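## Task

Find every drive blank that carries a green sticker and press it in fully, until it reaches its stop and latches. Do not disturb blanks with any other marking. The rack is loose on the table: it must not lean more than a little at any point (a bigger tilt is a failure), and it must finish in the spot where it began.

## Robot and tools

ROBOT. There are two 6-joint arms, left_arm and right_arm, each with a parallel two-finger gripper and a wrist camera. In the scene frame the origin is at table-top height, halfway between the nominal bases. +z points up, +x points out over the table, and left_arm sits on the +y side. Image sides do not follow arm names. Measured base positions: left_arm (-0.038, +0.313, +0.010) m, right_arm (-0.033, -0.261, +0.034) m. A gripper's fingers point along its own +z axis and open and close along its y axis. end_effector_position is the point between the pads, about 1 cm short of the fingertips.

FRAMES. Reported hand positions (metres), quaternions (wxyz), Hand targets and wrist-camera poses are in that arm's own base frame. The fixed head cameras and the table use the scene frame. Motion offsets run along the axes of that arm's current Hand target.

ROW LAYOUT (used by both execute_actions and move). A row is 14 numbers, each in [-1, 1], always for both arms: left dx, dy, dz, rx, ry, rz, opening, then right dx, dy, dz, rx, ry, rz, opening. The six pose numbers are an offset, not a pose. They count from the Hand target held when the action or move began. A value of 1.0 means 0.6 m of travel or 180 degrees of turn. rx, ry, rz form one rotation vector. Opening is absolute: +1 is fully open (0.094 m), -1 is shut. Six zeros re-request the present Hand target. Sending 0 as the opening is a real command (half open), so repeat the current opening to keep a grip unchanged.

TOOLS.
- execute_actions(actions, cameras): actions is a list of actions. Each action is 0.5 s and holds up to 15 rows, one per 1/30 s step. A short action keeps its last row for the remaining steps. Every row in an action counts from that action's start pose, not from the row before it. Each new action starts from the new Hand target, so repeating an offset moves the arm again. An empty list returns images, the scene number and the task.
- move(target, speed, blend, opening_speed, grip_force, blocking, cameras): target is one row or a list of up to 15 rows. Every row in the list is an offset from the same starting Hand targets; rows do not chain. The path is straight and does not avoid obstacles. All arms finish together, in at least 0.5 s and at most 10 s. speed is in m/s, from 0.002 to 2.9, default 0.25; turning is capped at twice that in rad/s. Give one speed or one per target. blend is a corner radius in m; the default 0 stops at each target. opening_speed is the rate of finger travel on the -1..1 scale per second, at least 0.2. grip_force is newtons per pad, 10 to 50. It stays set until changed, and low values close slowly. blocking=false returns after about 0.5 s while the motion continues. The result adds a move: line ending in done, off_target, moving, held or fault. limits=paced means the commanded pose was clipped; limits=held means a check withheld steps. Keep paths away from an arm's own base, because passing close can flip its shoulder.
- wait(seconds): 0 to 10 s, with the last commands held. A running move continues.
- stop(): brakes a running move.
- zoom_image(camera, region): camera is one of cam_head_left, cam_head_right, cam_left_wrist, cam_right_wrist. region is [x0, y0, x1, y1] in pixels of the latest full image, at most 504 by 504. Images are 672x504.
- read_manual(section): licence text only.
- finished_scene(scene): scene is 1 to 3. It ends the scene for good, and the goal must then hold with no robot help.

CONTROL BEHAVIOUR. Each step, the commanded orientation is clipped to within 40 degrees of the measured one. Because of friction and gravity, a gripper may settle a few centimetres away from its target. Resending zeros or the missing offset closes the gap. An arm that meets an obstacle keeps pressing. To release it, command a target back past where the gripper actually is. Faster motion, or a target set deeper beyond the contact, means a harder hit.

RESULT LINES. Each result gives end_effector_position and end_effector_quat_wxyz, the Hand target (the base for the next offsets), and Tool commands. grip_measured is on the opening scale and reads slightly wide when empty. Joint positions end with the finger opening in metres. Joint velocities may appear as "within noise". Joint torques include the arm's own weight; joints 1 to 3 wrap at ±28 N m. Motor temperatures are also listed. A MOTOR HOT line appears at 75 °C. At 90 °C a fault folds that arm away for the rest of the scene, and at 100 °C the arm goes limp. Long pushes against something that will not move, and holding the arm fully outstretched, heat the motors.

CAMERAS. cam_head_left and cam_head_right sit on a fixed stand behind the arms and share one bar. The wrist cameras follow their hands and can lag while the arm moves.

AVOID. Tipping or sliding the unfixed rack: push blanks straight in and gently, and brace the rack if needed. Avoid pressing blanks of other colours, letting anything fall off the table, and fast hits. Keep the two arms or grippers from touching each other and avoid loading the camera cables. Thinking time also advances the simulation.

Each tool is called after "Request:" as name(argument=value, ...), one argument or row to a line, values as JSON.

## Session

Request:
execute_actions(
  actions=[],
)

Request:
zoom_image(
  camera="cam_head_left",
  region=[180, 130, 420, 260],
)

Request:
zoom_image(
  camera="cam_head_right",
  region=[180, 130, 420, 260],
)

Scene clock: 0.00 s.
left_arm: end_effector_position=(+0.2935, -0.0334, +0.1522) grip_measured=+1.000 end_effector_quat_wxyz=(+0.535, +0.080, +0.740, -0.399) | right_arm: end_effector_position=(+0.3196, -0.0230, +0.1139) grip_measured=+1.000 end_effector_quat_wxyz=(+0.622, -0.102, +0.726, +0.276)
Joint positions: left_arm=[0.495 1.246 0.244 0.672 1.226 -0.222 0.094] | right_arm=[-0.621 1.705 0.217 1.293 -1.171 0.098 0.094]
Joint velocities: within noise
Joint torques (N m): no reading
Motor temperatures (°C): left_arm=[31 31 31 29 33 30 32] | right_arm=[30 33 34 32 30 31 33]
Heat: left arm: 33 °C; right arm: 34 °C.
Hand target: left_arm +0.2948, -0.0321, +0.1579; +0.541, +0.087, +0.737, -0.395 | right_arm +0.3213, -0.0227, +0.1184; +0.626, -0.111, +0.722, +0.273
Tool commands: left_gripper/opening=+1.0 right_gripper/opening=+1.0
camera_calibration:
cam_left_wrist: T_world_to_cam=[[-0.545732, -0.663612, 0.511659, 0.0605729], [-0.685967, 0.00310112, -0.727626, 0.350772], [0.481275, -0.74807, -0.456909, -0.00874788], [0, 0, 0, 1]] pos_world=[0.277885, 0.0325651, 0.220241]
cam_right_wrist: T_world_to_cam=[[0.4902, -0.834883, -0.250349, -0.148862], [-0.532019, -0.059091, -0.844668, 0.302608], [0.690406, 0.547246, -0.47314, -0.0601504], [0, 0, 0, 1]] pos_world=[0.275493, -0.0734838, 0.189876]

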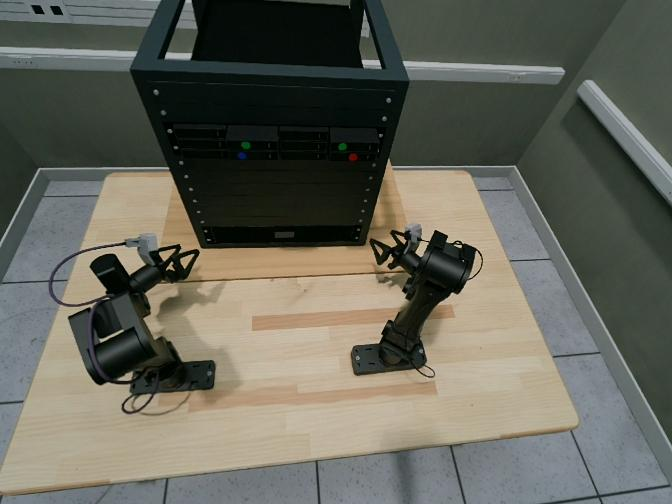

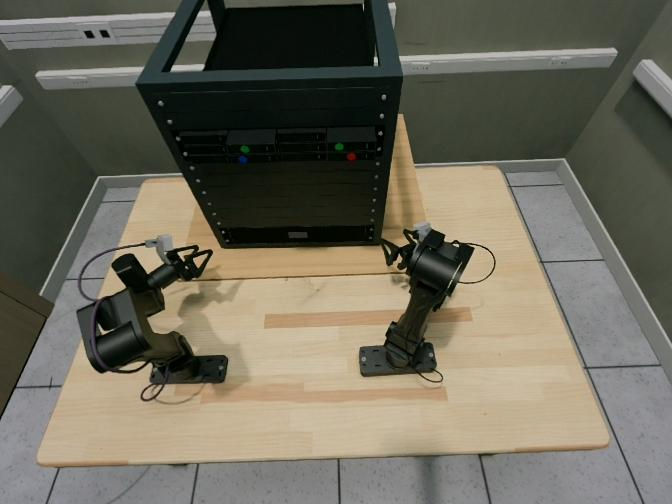

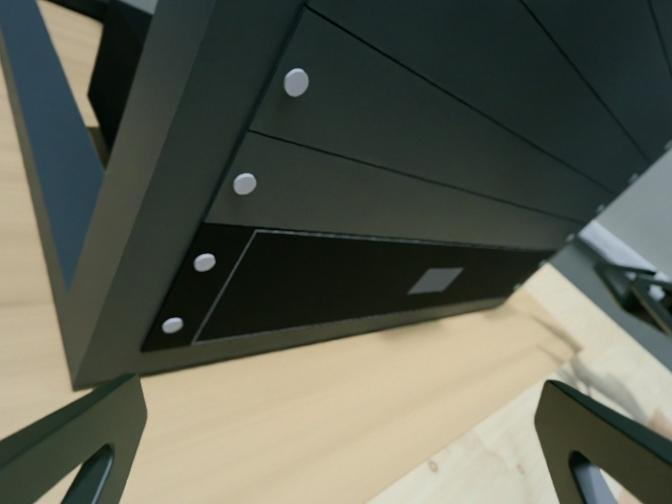

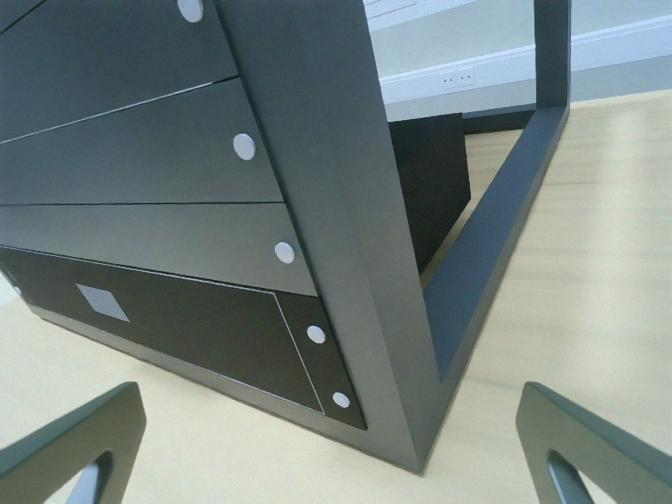

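Scaled by 2.100.

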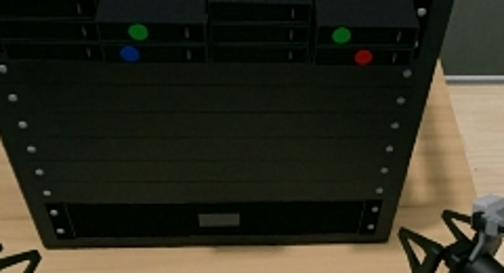

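Scaled by 2.100.

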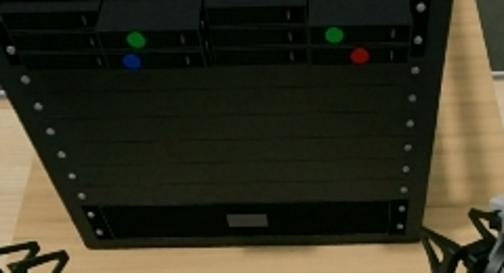

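Request:
move(
  target=[
    [-0.1160,-0.2038,-0.0332,-0.09,-0.036,0.057,-1,-0.1568,0.1840,-0.0670,0.075,-0.018,-0.029,-1],
    [-0.3366,-0.5070,0.1572,-0.2242,-0.0912,0.1433,-1,-0.4852,0.3661,0.0064,0.1866,-0.0453,-0.0734,-1],
  ],
  blend=[0.03,0],
  speed=0.2,
  cameras=["cam_left_wrist","cam_right_wrist","cam_head_left"],
)

Scene clock: 22.40 s.
left_arm: end_effector_position=(+0.2745, -0.2447, +0.4577) grip_measured=-0.991 end_effector_quat_wxyz=(+0.699, +0.023, +0.715, +0.008) | right_arm: end_effector_position=(+0.2741, +0.1143, +0.4439) grip_measured=-0.978 end_effector_quat_wxyz=(+0.705, +0.010, +0.709, -0.008)
Joint positions: left_arm=[-1.202 1.317 1.45 -0.194 -1.181 -0.012 0] | right_arm=[0.896 0.912 1.159 -0.256 0.922 0.009 0.001]
Joint torques (N m): left_arm=[-0.21 -4.62 9.48 1.98 -0.21 0.11] | right_arm=[0.42 0.05 9.8 0.83 0.09 -0.12]
Heat: left arm: 33 °C; right arm: 36 °C.
Hand target: left_arm +0.2749, -0.2400, +0.4719; +0.707, +0.000, +0.707, +0.000 | right_arm +0.2703, +0.1082, +0.4550; +0.707, +0.013, +0.707, -0.013
Off the commanded pose: left_arm 0.015 m, 3 deg | right_arm 0.013 m, 1 deg.
move: off_target (left_arm, right_arm)
camera_calibration:
cam_left_wrist: T_world_to_cam=[[-0.02552, -0.998973, -0.0374316, -0.219869], [-0.441909, 0.0448599, -0.895938, 0.580895], [0.896697, -0.00632293, -0.4426, 0.0428803], [0, 0, 0, 1]] pos_world=[0.212641, -0.245431, 0.531194]
cam_right_wrist: T_world_to_cam=[[-0.0320048, -0.999259, 0.0214011, 0.11197], [-0.422987, -0.00585863, -0.906117, 0.556557], [0.90557, -0.0380525, -0.422486, 0.037599], [0, 0, 0, 1]] pos_world=[0.204952, 0.116579, 0.517795]
Images, in order (width x height): cam_head_left 672x504, cam_left_wrist 672x504, cam_right_wrist 672x504.

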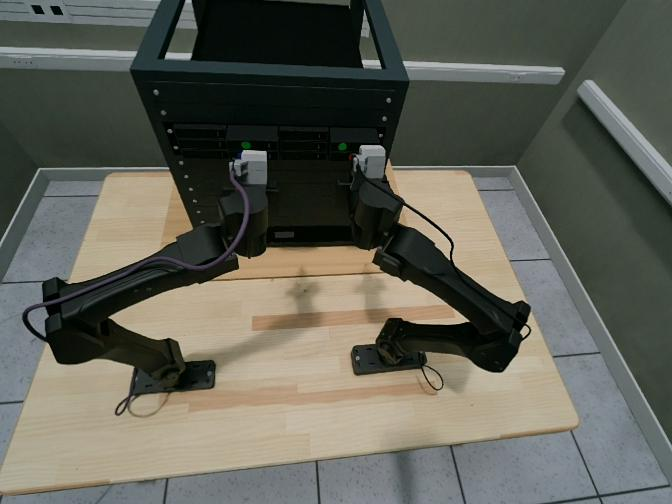

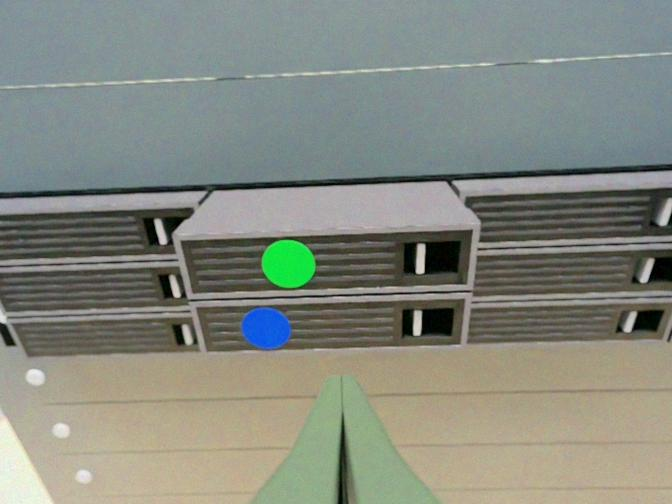

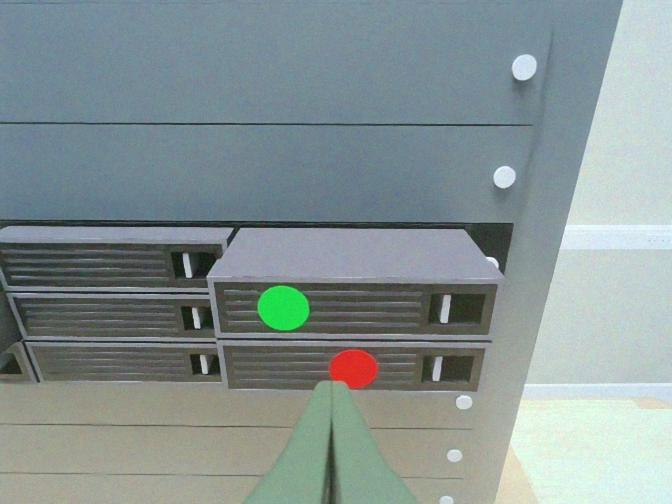

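Request:
zoom_image(
  camera="cam_left_wrist",
  region=[160, 160, 500, 415],
)

Request:
zoom_image(
  camera="cam_right_wrist",
  region=[190, 200, 530, 455],
)

Scaled by 1.482.

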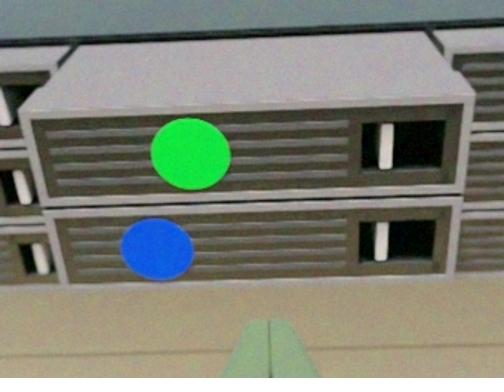

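Scaled by 1.482.

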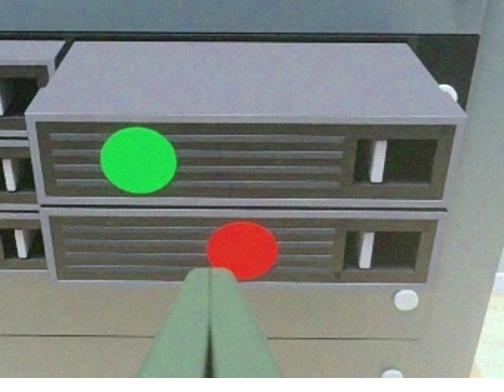

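Request:
move(
  target=[-0.0127, -0.0033, 0.0835, 0, 0, 0, -1, -0.0033, -0.0127, 0.0725, 0, 0, 0, -1],
  speed=0.1,
  cameras=["cam_left_wrist","cam_right_wrist"],
)

Scene clock: 39.37 s.
left_arm: end_effector_position=(+0.3228, -0.2416, +0.4657) grip_measured=-0.991 end_effector_quat_wxyz=(+0.698, +0.011, +0.716, +0.016) | right_arm: end_effector_position=(+0.3168, +0.1017, +0.4331) grip_measured=-0.978 end_effector_quat_wxyz=(+0.690, +0.004, +0.724, -0.026)
Joint positions: left_arm=[-1.044 1.409 1.553 -0.194 -1.051 -0.005 0] | right_arm=[0.669 0.994 1.188 -0.256 0.712 0.008 0.001]
Joint torques (N m): left_arm=[0.38 -5.24 9.52 2 0.16 0.09] | right_arm=[-0.44 -1.13 10.4 1.37 -0.1 -0.09]
Motor temperatures (°C): left_arm=[30 32 33 33 33 30 33] | right_arm=[30 33 39 35 30 31 34]
Heat: left arm: 33 °C; right arm: 39 °C.
Hand target: left_arm +0.3250, -0.2420, +0.4795; +0.707, +0.000, +0.707, +0.000 | right_arm +0.3135, +0.0989, +0.4570; +0.707, +0.013, +0.707, -0.013
Off the commanded pose: left_arm 0.014 m, 3 deg | right_arm 0.024 m, 3 deg.
move: off_target (left_arm, right_arm)
camera_calibration:
cam_left_wrist: T_world_to_cam=[[0.00233259, -0.999501, -0.0315084, -0.227071], [-0.44453, 0.0271878, -0.895351, 0.605526], [0.895761, 0.0160949, -0.444245, 0.00965651], [0, 0, 0, 1]] pos_world=[0.261054, -0.243576, 0.539293]
cam_right_wrist: T_world_to_cam=[[-0.0468127, -0.997326, 0.0561218, 0.090496], [-0.461931, -0.0282013, -0.886467, 0.570876], [0.885679, -0.0674224, -0.459376, 0.0192661], [0, 0, 0, 1]] pos_world=[0.250878, 0.107652, 0.509834]
Images, in order (width x height): cam_left_wrist 672x504, cam_right_wrist 672x504.

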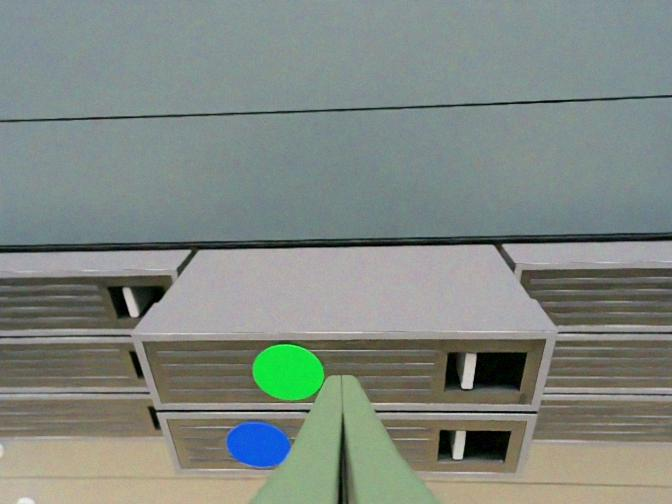

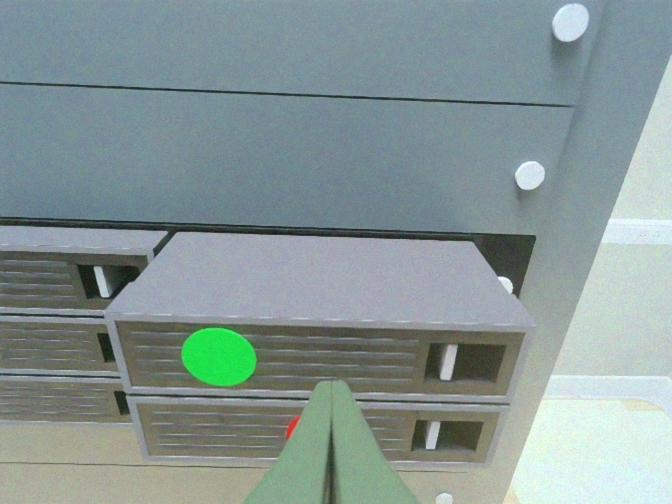

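Request:
move(
  target=[0, 0, 0.1017, 0, 0, 0, -1, -0.0158, 0.0067, 0, 0, -0.0139, 0, -1],
  speed=0.035,
  cameras=["cam_left_wrist","cam_right_wrist"],
)

Scene clock: 49.90 s.
left_arm: end_effector_position=(+0.3708, -0.2412, +0.4677) grip_measured=-0.991 end_effector_quat_wxyz=(+0.696, +0.010, +0.718, +0.014) | right_arm: end_effector_position=(+0.3169, +0.1024, +0.4423) grip_measured=-0.978 end_effector_quat_wxyz=(+0.702, +0.002, +0.712, -0.027)
Joint positions: left_arm=[-0.907 1.51 1.654 -0.193 -0.912 -0.005 0] | right_arm=[0.671 0.994 1.188 -0.211 0.712 -0.025 0.001]
Joint torques (N m): left_arm=[2.66 -4.33 10.65 2.23 0.45 0.08] | right_arm=[0.59 -0.66 9.62 1.62 0.02 -0.12]
Heat: left arm: 34 °C; right arm: 39 °C.
Hand target: left_arm +0.3860, -0.2420, +0.4796; +0.707, +0.000, +0.707, +0.000 | right_arm +0.3136, +0.1030, +0.4664; +0.722, +0.012, +0.691, -0.013
Off the commanded pose: left_arm 0.019 m, 3 deg | right_arm 0.024 m, 4 deg.
move: off_target (left_arm, right_arm)
camera_calibration:
cam_left_wrist: T_world_to_cam=[[0.000394258, -0.999634, -0.0270456, -0.228164], [-0.449104, 0.0239877, -0.893157, 0.628654], [0.893479, 0.0124984, -0.44893, -0.0303646], [0, 0, 0, 1]] pos_world=[0.309551, -0.242781, 0.541685]
cam_right_wrist: T_world_to_cam=[[-0.0462234, -0.997129, 0.0599833, 0.0887239], [-0.431851, -0.0341994, -0.901296, 0.57671], [0.90076, -0.0675648, -0.42903, 0.00520341], [0, 0, 0, 1]] pos_world=[0.248467, 0.108544, 0.516697]
Images, in order (width x height): cam_left_wrist 672x504, cam_right_wrist 672x504.

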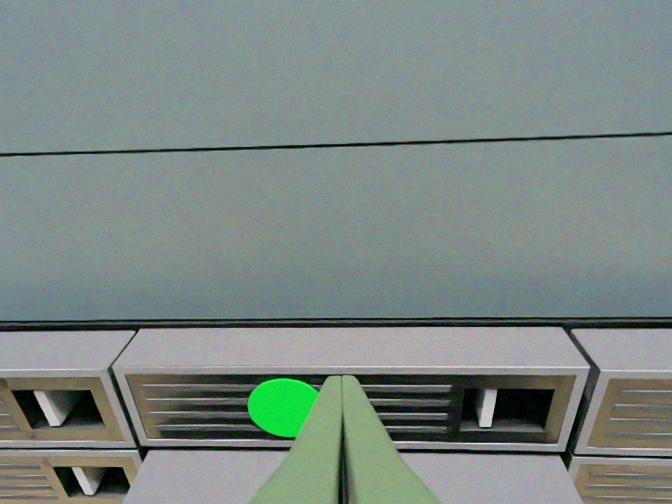

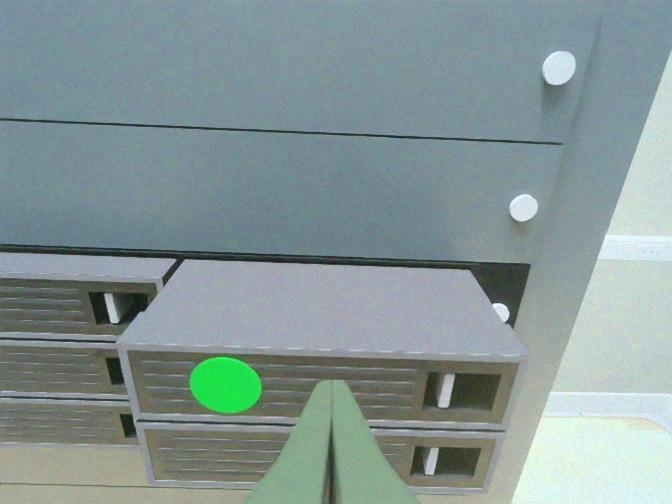

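Request:
zoom_image(
  camera="cam_left_wrist",
  region=[60, 300, 660, 504],
)

Region (60, 300, 660, 504) is 600x204 pixels. A region can be at most 504 by 504 pixels.

Request:
move(
  target=[0, 0, 0.01, 0, 0, 0, -1, 0, 0, 0, 0, 0, 0, -1],
  speed=0.03,
  cameras=["cam_left_wrist","cam_right_wrist"],
)

Request:
zoom_image(
  camera="cam_left_wrist",
  region=[0, 290, 336, 504],
)

Request:
zoom_image(
  camera="cam_left_wrist",
  region=[336, 290, 672, 504],
)

Scene clock: 55.50 s.
left_arm: end_effector_position=(+0.3712, -0.2417, +0.4675) grip_measured=-0.991 end_effector_quat_wxyz=(+0.695, +0.011, +0.718, +0.015) | right_arm: end_effector_position=(+0.3169, +0.1024, +0.4424) grip_measured=-0.978 end_effector_quat_wxyz=(+0.702, +0.002, +0.712, -0.027)
Joint positions: left_arm=[-0.907 1.513 1.659 -0.198 -0.912 -0.005 0] | right_arm=[0.671 0.994 1.188 -0.211 0.712 -0.025 0.001]
Joint torques (N m): left_arm=[3.75 -3.37 11.08 2.3 0.57 0.08] | right_arm=[0.46 -0.62 9.63 1.61 0 -0.13]
Heat: left arm: 35 °C; right arm: 39 °C.
Hand target: left_arm +0.3920, -0.2420, +0.4796; +0.707, +0.000, +0.707, +0.000 | right_arm +0.3136, +0.1030, +0.4665; +0.722, +0.012, +0.691, -0.013
Off the commanded pose: left_arm 0.024 m, 3 deg | right_arm 0.024 m, 4 deg.
move: off_target (left_arm, right_arm)
camera_calibration:
cam_left_wrist: T_world_to_cam=[[0.000403, -0.99955, -0.0299967, -0.22725], [-0.451269, 0.0265869, -0.891992, 0.629473], [0.892388, 0.0138961, -0.451055, -0.02902], [0, 0, 0, 1]] pos_world=[0.31005, -0.24348, 0.541578]
cam_right_wrist: T_world_to_cam=[[-0.0462402, -0.997142, 0.0597438, 0.0888474], [-0.431556, -0.0339976, -0.901445, 0.576781], [0.9009, -0.0674658, -0.428751, 0.00505603], [0, 0, 0, 1]] pos_world=[0.248467, 0.108544, 0.516796]
Images, in order (width x height): cam_left_wrist 672x504, cam_right_wrist 672x504.

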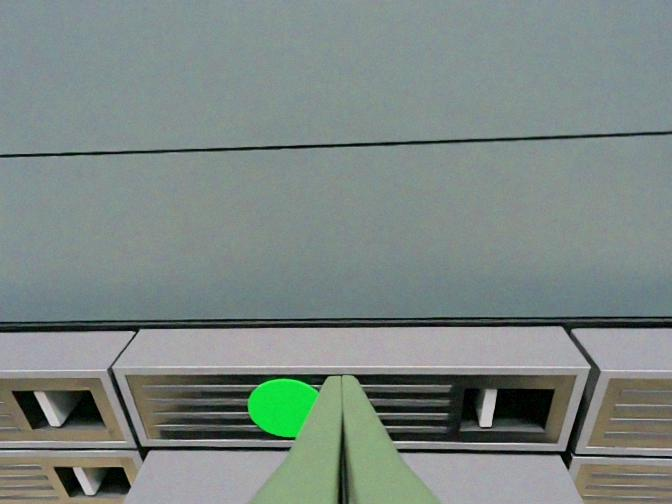

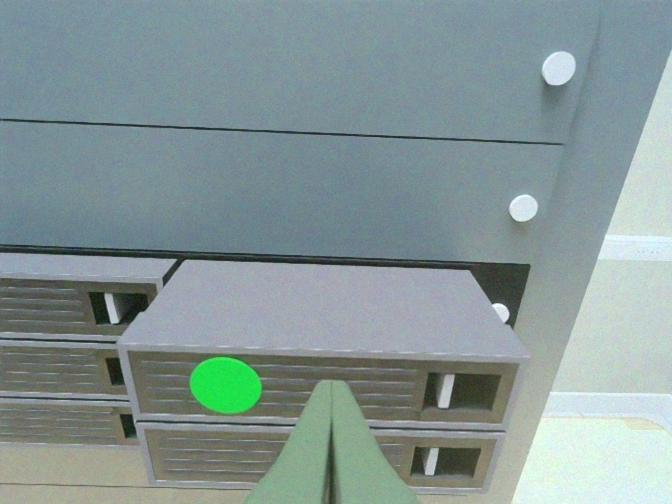

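Scaled by 1.500.

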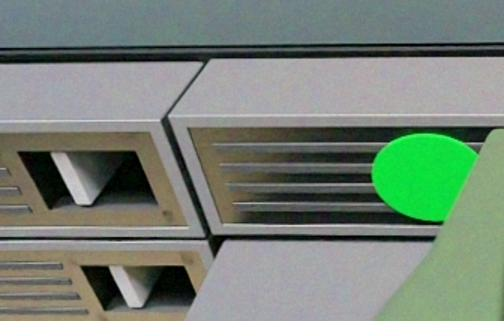

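Scaled by 1.500.

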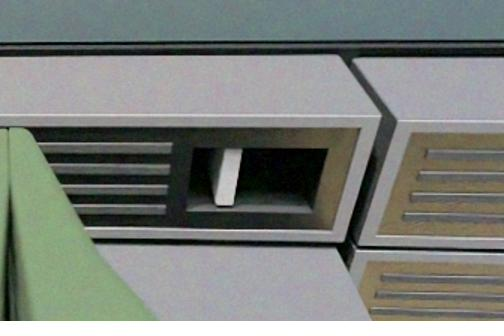

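Request:
move(
  target=[0, 0, -0.1367, 0, 0, 0, -1, -0.0044, 0.0001, 0.0502, 0, 0, 0, -1],
  speed=0.07,
  cameras=["cam_left_wrist","cam_right_wrist"],
)

Scene clock: 64.90 s.
left_arm: end_effector_position=(+0.3152, -0.2550, +0.4670) grip_measured=-0.991 end_effector_quat_wxyz=(+0.699, +0.019, +0.715, +0.006) | right_arm: end_effector_position=(+0.3450, +0.1057, +0.4416) grip_measured=-0.978 end_effector_quat_wxyz=(+0.698, -0.002, +0.716, -0.028)
Joint positions: left_arm=[-1.082 1.424 1.568 -0.19 -1.064 -0.005 0] | right_arm=[0.593 1.082 1.234 -0.182 0.629 -0.025 0.001]
Joint torques (N m): left_arm=[-0.38 -9.22 6.86 1.83 -0.18 0.06] | right_arm=[-0.5 -1.69 10.29 1.64 -0.1 -0.07]
Heat: left arm: 36 °C; right arm: 39 °C.
Hand target: left_arm +0.3100, -0.2420, +0.4795; +0.707, +0.000, +0.707, +0.000 | right_arm +0.3436, +0.1019, +0.4704; +0.722, +0.012, +0.691, -0.013
Off the commanded pose: left_arm 0.019 m, 3 deg | right_arm 0.029 m, 5 deg.
move: off_target (left_arm, right_arm)
camera_calibration:
cam_left_wrist: T_world_to_cam=[[-0.0229482, -0.999332, -0.0284489, -0.233868], [-0.441493, 0.0356613, -0.896556, 0.605539], [0.896971, -0.00801435, -0.442016, 0.00962346], [0, 0, 0, 1]] pos_world=[0.253342, -0.255229, 0.5405]
cam_right_wrist: T_world_to_cam=[[-0.0406944, -0.996974, 0.0662327, 0.0886538], [-0.441678, -0.0415104, -0.896213, 0.590301], [0.89625, -0.0657244, -0.438652, -0.0146543], [0, 0, 0, 1]] pos_world=[0.277465, 0.111926, 0.516736]
Images, in order (width x height): cam_left_wrist 672x504, cam_right_wrist 672x504.

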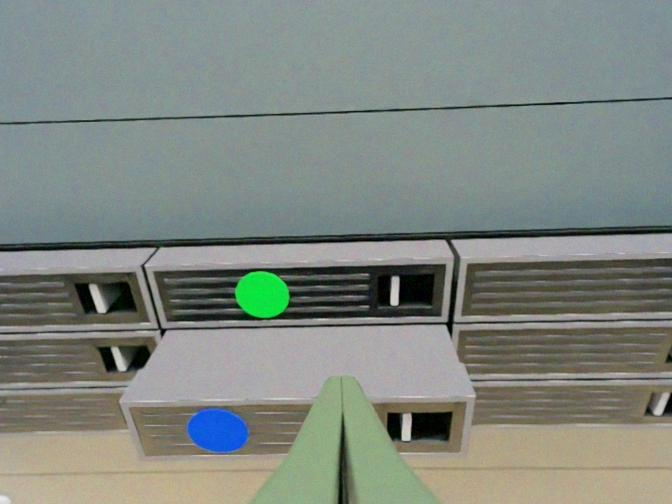

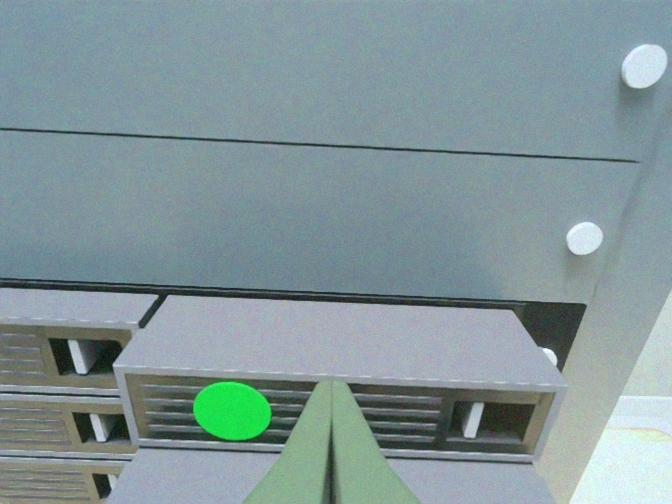

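Request:
zoom_image(
  camera="cam_left_wrist",
  region=[110, 220, 310, 350],
)

Request:
zoom_image(
  camera="cam_left_wrist",
  region=[300, 220, 500, 350],
)

Scaled by 2.520.

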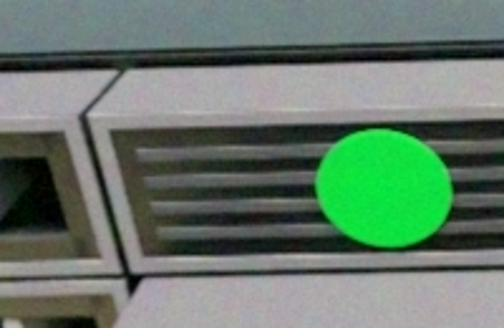

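Scaled by 2.520.

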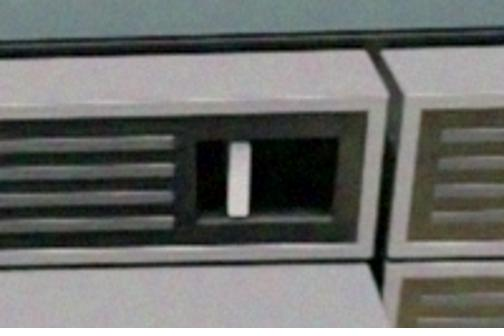

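Request:
move(
  target=[0, 0, 0, 0, 0, 0, -1, -0.0012, 0, 0.0468, 0, 0, 0, -1],
  speed=0.035,
  cameras=["cam_right_wrist"],
)

Scene clock: 73.13 s.
left_arm: end_effector_position=(+0.3152, -0.2549, +0.4670) grip_measured=-0.991 end_effector_quat_wxyz=(+0.699, +0.019, +0.715, +0.006) | right_arm: end_effector_position=(+0.3633, +0.1045, +0.4436) grip_measured=-0.978 end_effector_quat_wxyz=(+0.697, -0.004, +0.716, -0.026)
Joint positions: left_arm=[-1.082 1.424 1.568 -0.19 -1.064 -0.005 0] | right_arm=[0.537 1.136 1.271 -0.166 0.569 -0.025 0.001]
Joint torques (N m): left_arm=[-0.06 -9.13 6.84 1.82 -0.18 0.06] | right_arm=[-1.85 0.09 11.45 1.84 -0.24 -0.03]
Heat: left arm: 35 °C; right arm: 39 °C.
Hand target: left_arm +0.3100, -0.2420, +0.4795; +0.707, +0.000, +0.707, +0.000 | right_arm +0.3716, +0.1010, +0.4724; +0.722, +0.012, +0.691, -0.013
Off the commanded pose: left_arm 0.019 m, 3 deg | right_arm 0.030 m, 5 deg.
move: off_target (left_arm, right_arm)
camera_calibration:
cam_right_wrist: T_world_to_cam=[[-0.0363263, -0.997208, 0.0652394, 0.0869956], [-0.443031, -0.0424467, -0.895501, 0.600343], [0.89577, -0.0614334, -0.440253, -0.0297291], [0, 0, 0, 1]] pos_world=[0.295761, 0.110409, 0.518843]
Images, in order (width x height): cam_right_wrist 672x504.

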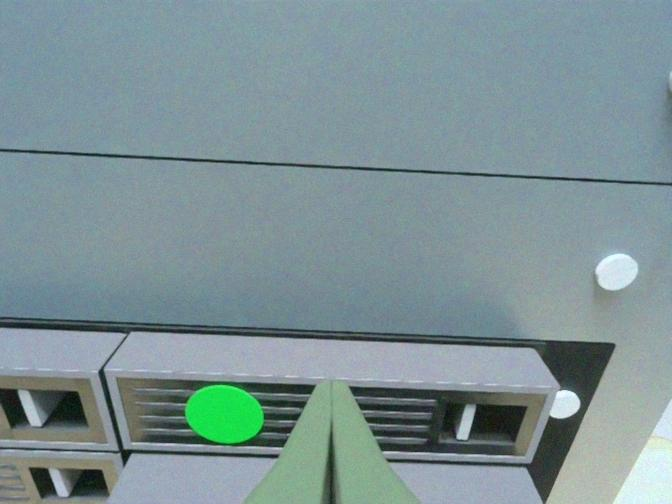

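Request:
move(
  target=[0, 0, 0, 0, 0, 0, -1, 0.0012, 0, 0.0167, 0, 0, 0, -1],
  speed=0.03,
  cameras=["cam_right_wrist"],
)

Request:
zoom_image(
  camera="cam_right_wrist",
  region=[60, 310, 336, 490],
)

Request:
zoom_image(
  camera="cam_right_wrist",
  region=[336, 310, 612, 490],
)

Scene clock: 75.17 s.
left_arm: end_effector_position=(+0.3152, -0.2549, +0.4670) grip_measured=-0.991 end_effector_quat_wxyz=(+0.699, +0.019, +0.715, +0.006) | right_arm: end_effector_position=(+0.3633, +0.1041, +0.4446) grip_measured=-0.978 end_effector_quat_wxyz=(+0.696, -0.009, +0.717, -0.021)
Joint positions: left_arm=[-1.082 1.424 1.568 -0.19 -1.064 -0.005 0] | right_arm=[0.525 1.133 1.277 -0.179 0.542 -0.025 0.001]
Joint torques (N m): left_arm=[-0.35 -9.31 6.78 1.84 -0.14 0.04] | right_arm=[-2.54 1.96 11.79 2.07 -0.21 -0.02]
Heat: left arm: 35 °C; right arm: 39 °C.
Hand target: left_arm +0.3100, -0.2420, +0.4795; +0.707, +0.000, +0.707, +0.000 | right_arm +0.3816, +0.1006, +0.4721; +0.722, +0.012, +0.691, -0.013
Off the commanded pose: left_arm 0.019 m, 3 deg | right_arm 0.033 m, 5 deg.
move: off_target (left_arm, right_arm)
camera_calibration:
cam_right_wrist: T_world_to_cam=[[-0.0213447, -0.997573, 0.066269, 0.0806396], [-0.445385, -0.0498556, -0.89395, 0.602152], [0.895085, -0.0485963, -0.44324, -0.0290907], [0, 0, 0, 1]] pos_world=[0.295949, 0.109051, 0.520056]
Images, in order (width x height): cam_right_wrist 672x504.

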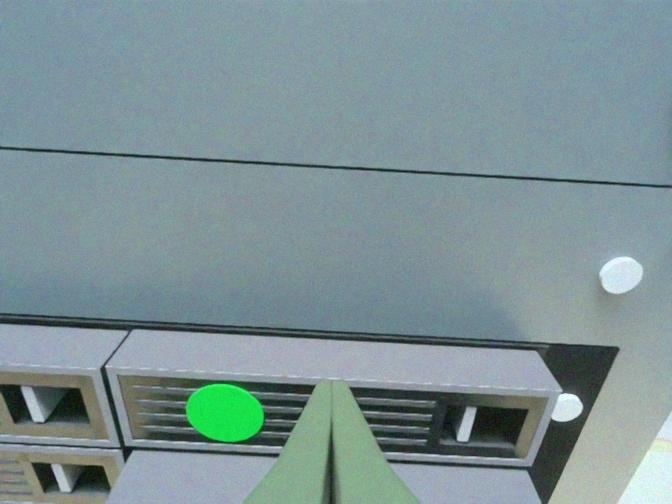

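Scaled by 1.826.

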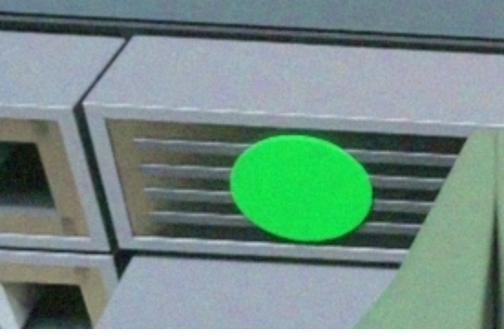

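Scaled by 1.826.

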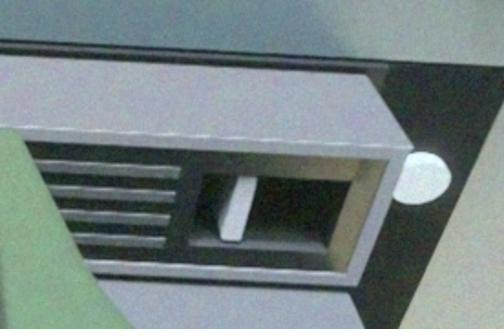

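Request:
move(
  target=[0, 0, -0.02, 0, 0, 0, -1, -0.0057, -0.0012, -0.1275, 0, 0, 0, -1],
  speed=0.1,
  cameras=["all"],
)

Request:
zoom_image(
  camera="cam_right_wrist",
  region=[80, 240, 360, 440],
)

Request:
zoom_image(
  camera="cam_left_wrist",
  region=[100, 200, 500, 500],
)

Request:
zoom_image(
  camera="cam_head_left",
  region=[130, 50, 420, 260],
)

Scene clock: 78.53 s.
left_arm: end_effector_position=(+0.3035, -0.2556, +0.4672) grip_measured=-0.991 end_effector_quat_wxyz=(+0.700, +0.018, +0.714, +0.006) | right_arm: end_effector_position=(+0.3074, +0.1044, +0.4777) grip_measured=-0.978 end_effector_quat_wxyz=(+0.728, +0.020, +0.685, -0.002)
Joint positions: left_arm=[-1.121 1.407 1.553 -0.19 -1.103 -0.005 0] | right_arm=[0.706 0.998 1.257 -0.179 0.736 -0.029 0.001]
Joint torques (N m): left_arm=[-0.36 -9.26 6.83 1.73 -0.23 0.07] | right_arm=[0.57 -1.32 5.7 0.96 -0.02 -0.11]
Heat: left arm: 35 °C; right arm: 40 °C.
Hand target: left_arm +0.2980, -0.2420, +0.4795; +0.707, +0.000, +0.707, +0.000 | right_arm +0.3051, +0.1026, +0.4722; +0.722, +0.012, +0.691, -0.013
Off the commanded pose: left_arm 0.019 m, 2 deg | right_arm 0.006 m, 2 deg.
move: off_target (left_arm)
camera_calibration:
cam_left_wrist: T_world_to_cam=[[-0.0216367, -0.999374, -0.0279997, -0.235408], [-0.439532, 0.0346631, -0.897558, 0.600128], [0.897966, -0.00711344, -0.440006, 0.0191965], [0, 0, 0, 1]] pos_world=[0.241444, -0.255927, 0.540505]
cam_right_wrist: T_world_to_cam=[[-0.0373186, -0.9993, -0.00275618, 0.115645], [-0.362623, 0.0161121, -0.931797, 0.592642], [0.931188, -0.0337739, -0.362971, -0.0153884], [0, 0, 0, 1]] pos_world=[0.233551, 0.105496, 0.546955]

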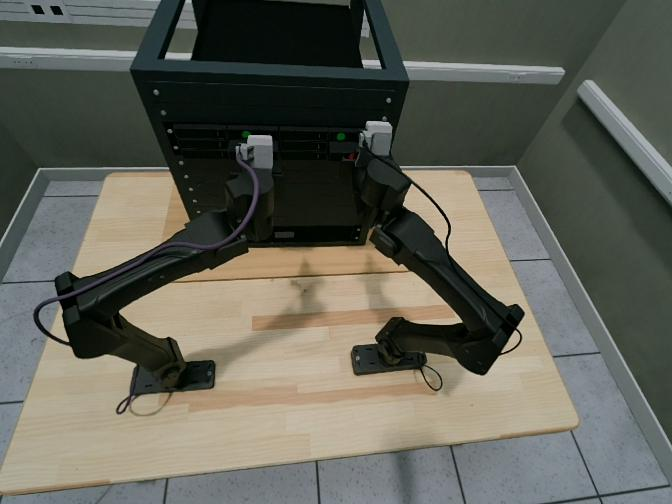

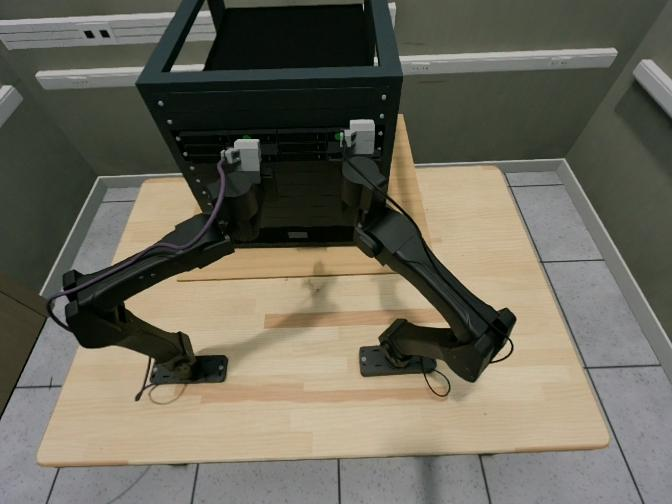

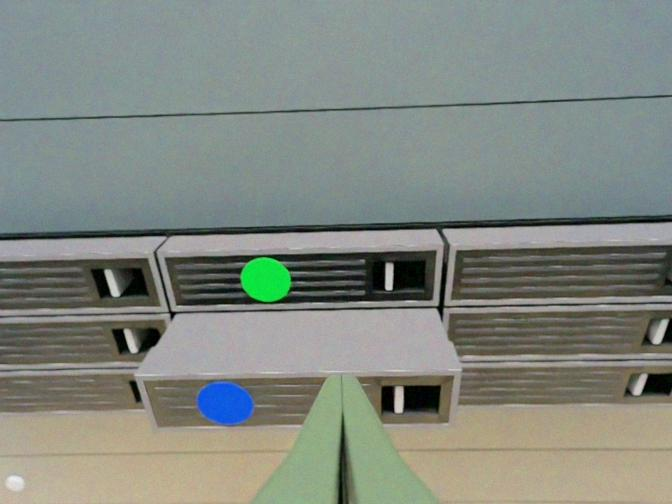

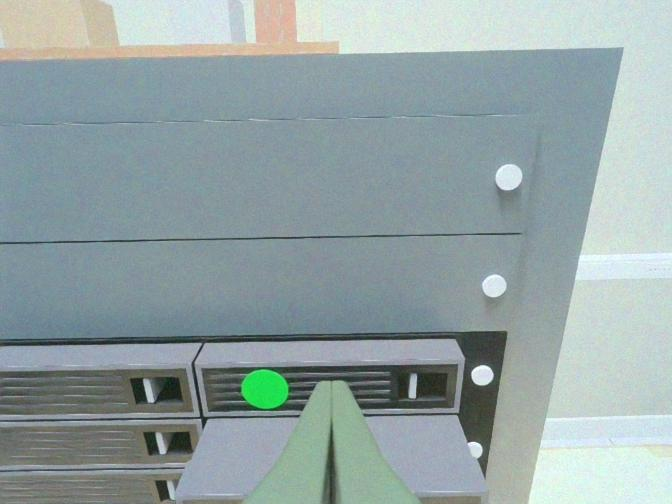

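Scaled by 1.800.

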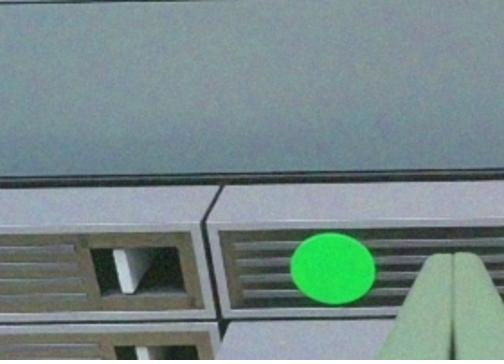

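Scaled by 1.260.

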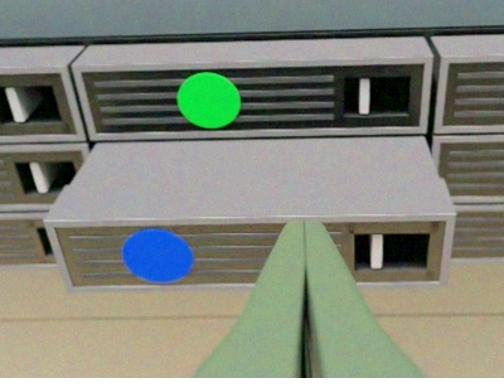

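Scaled by 1.738.

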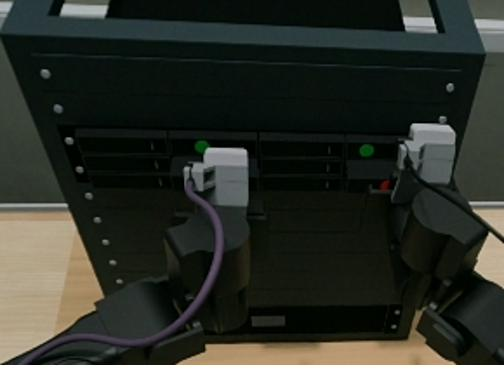

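Request:
finished_scene(
  scene=3,
)

The scene is finished: the task was done.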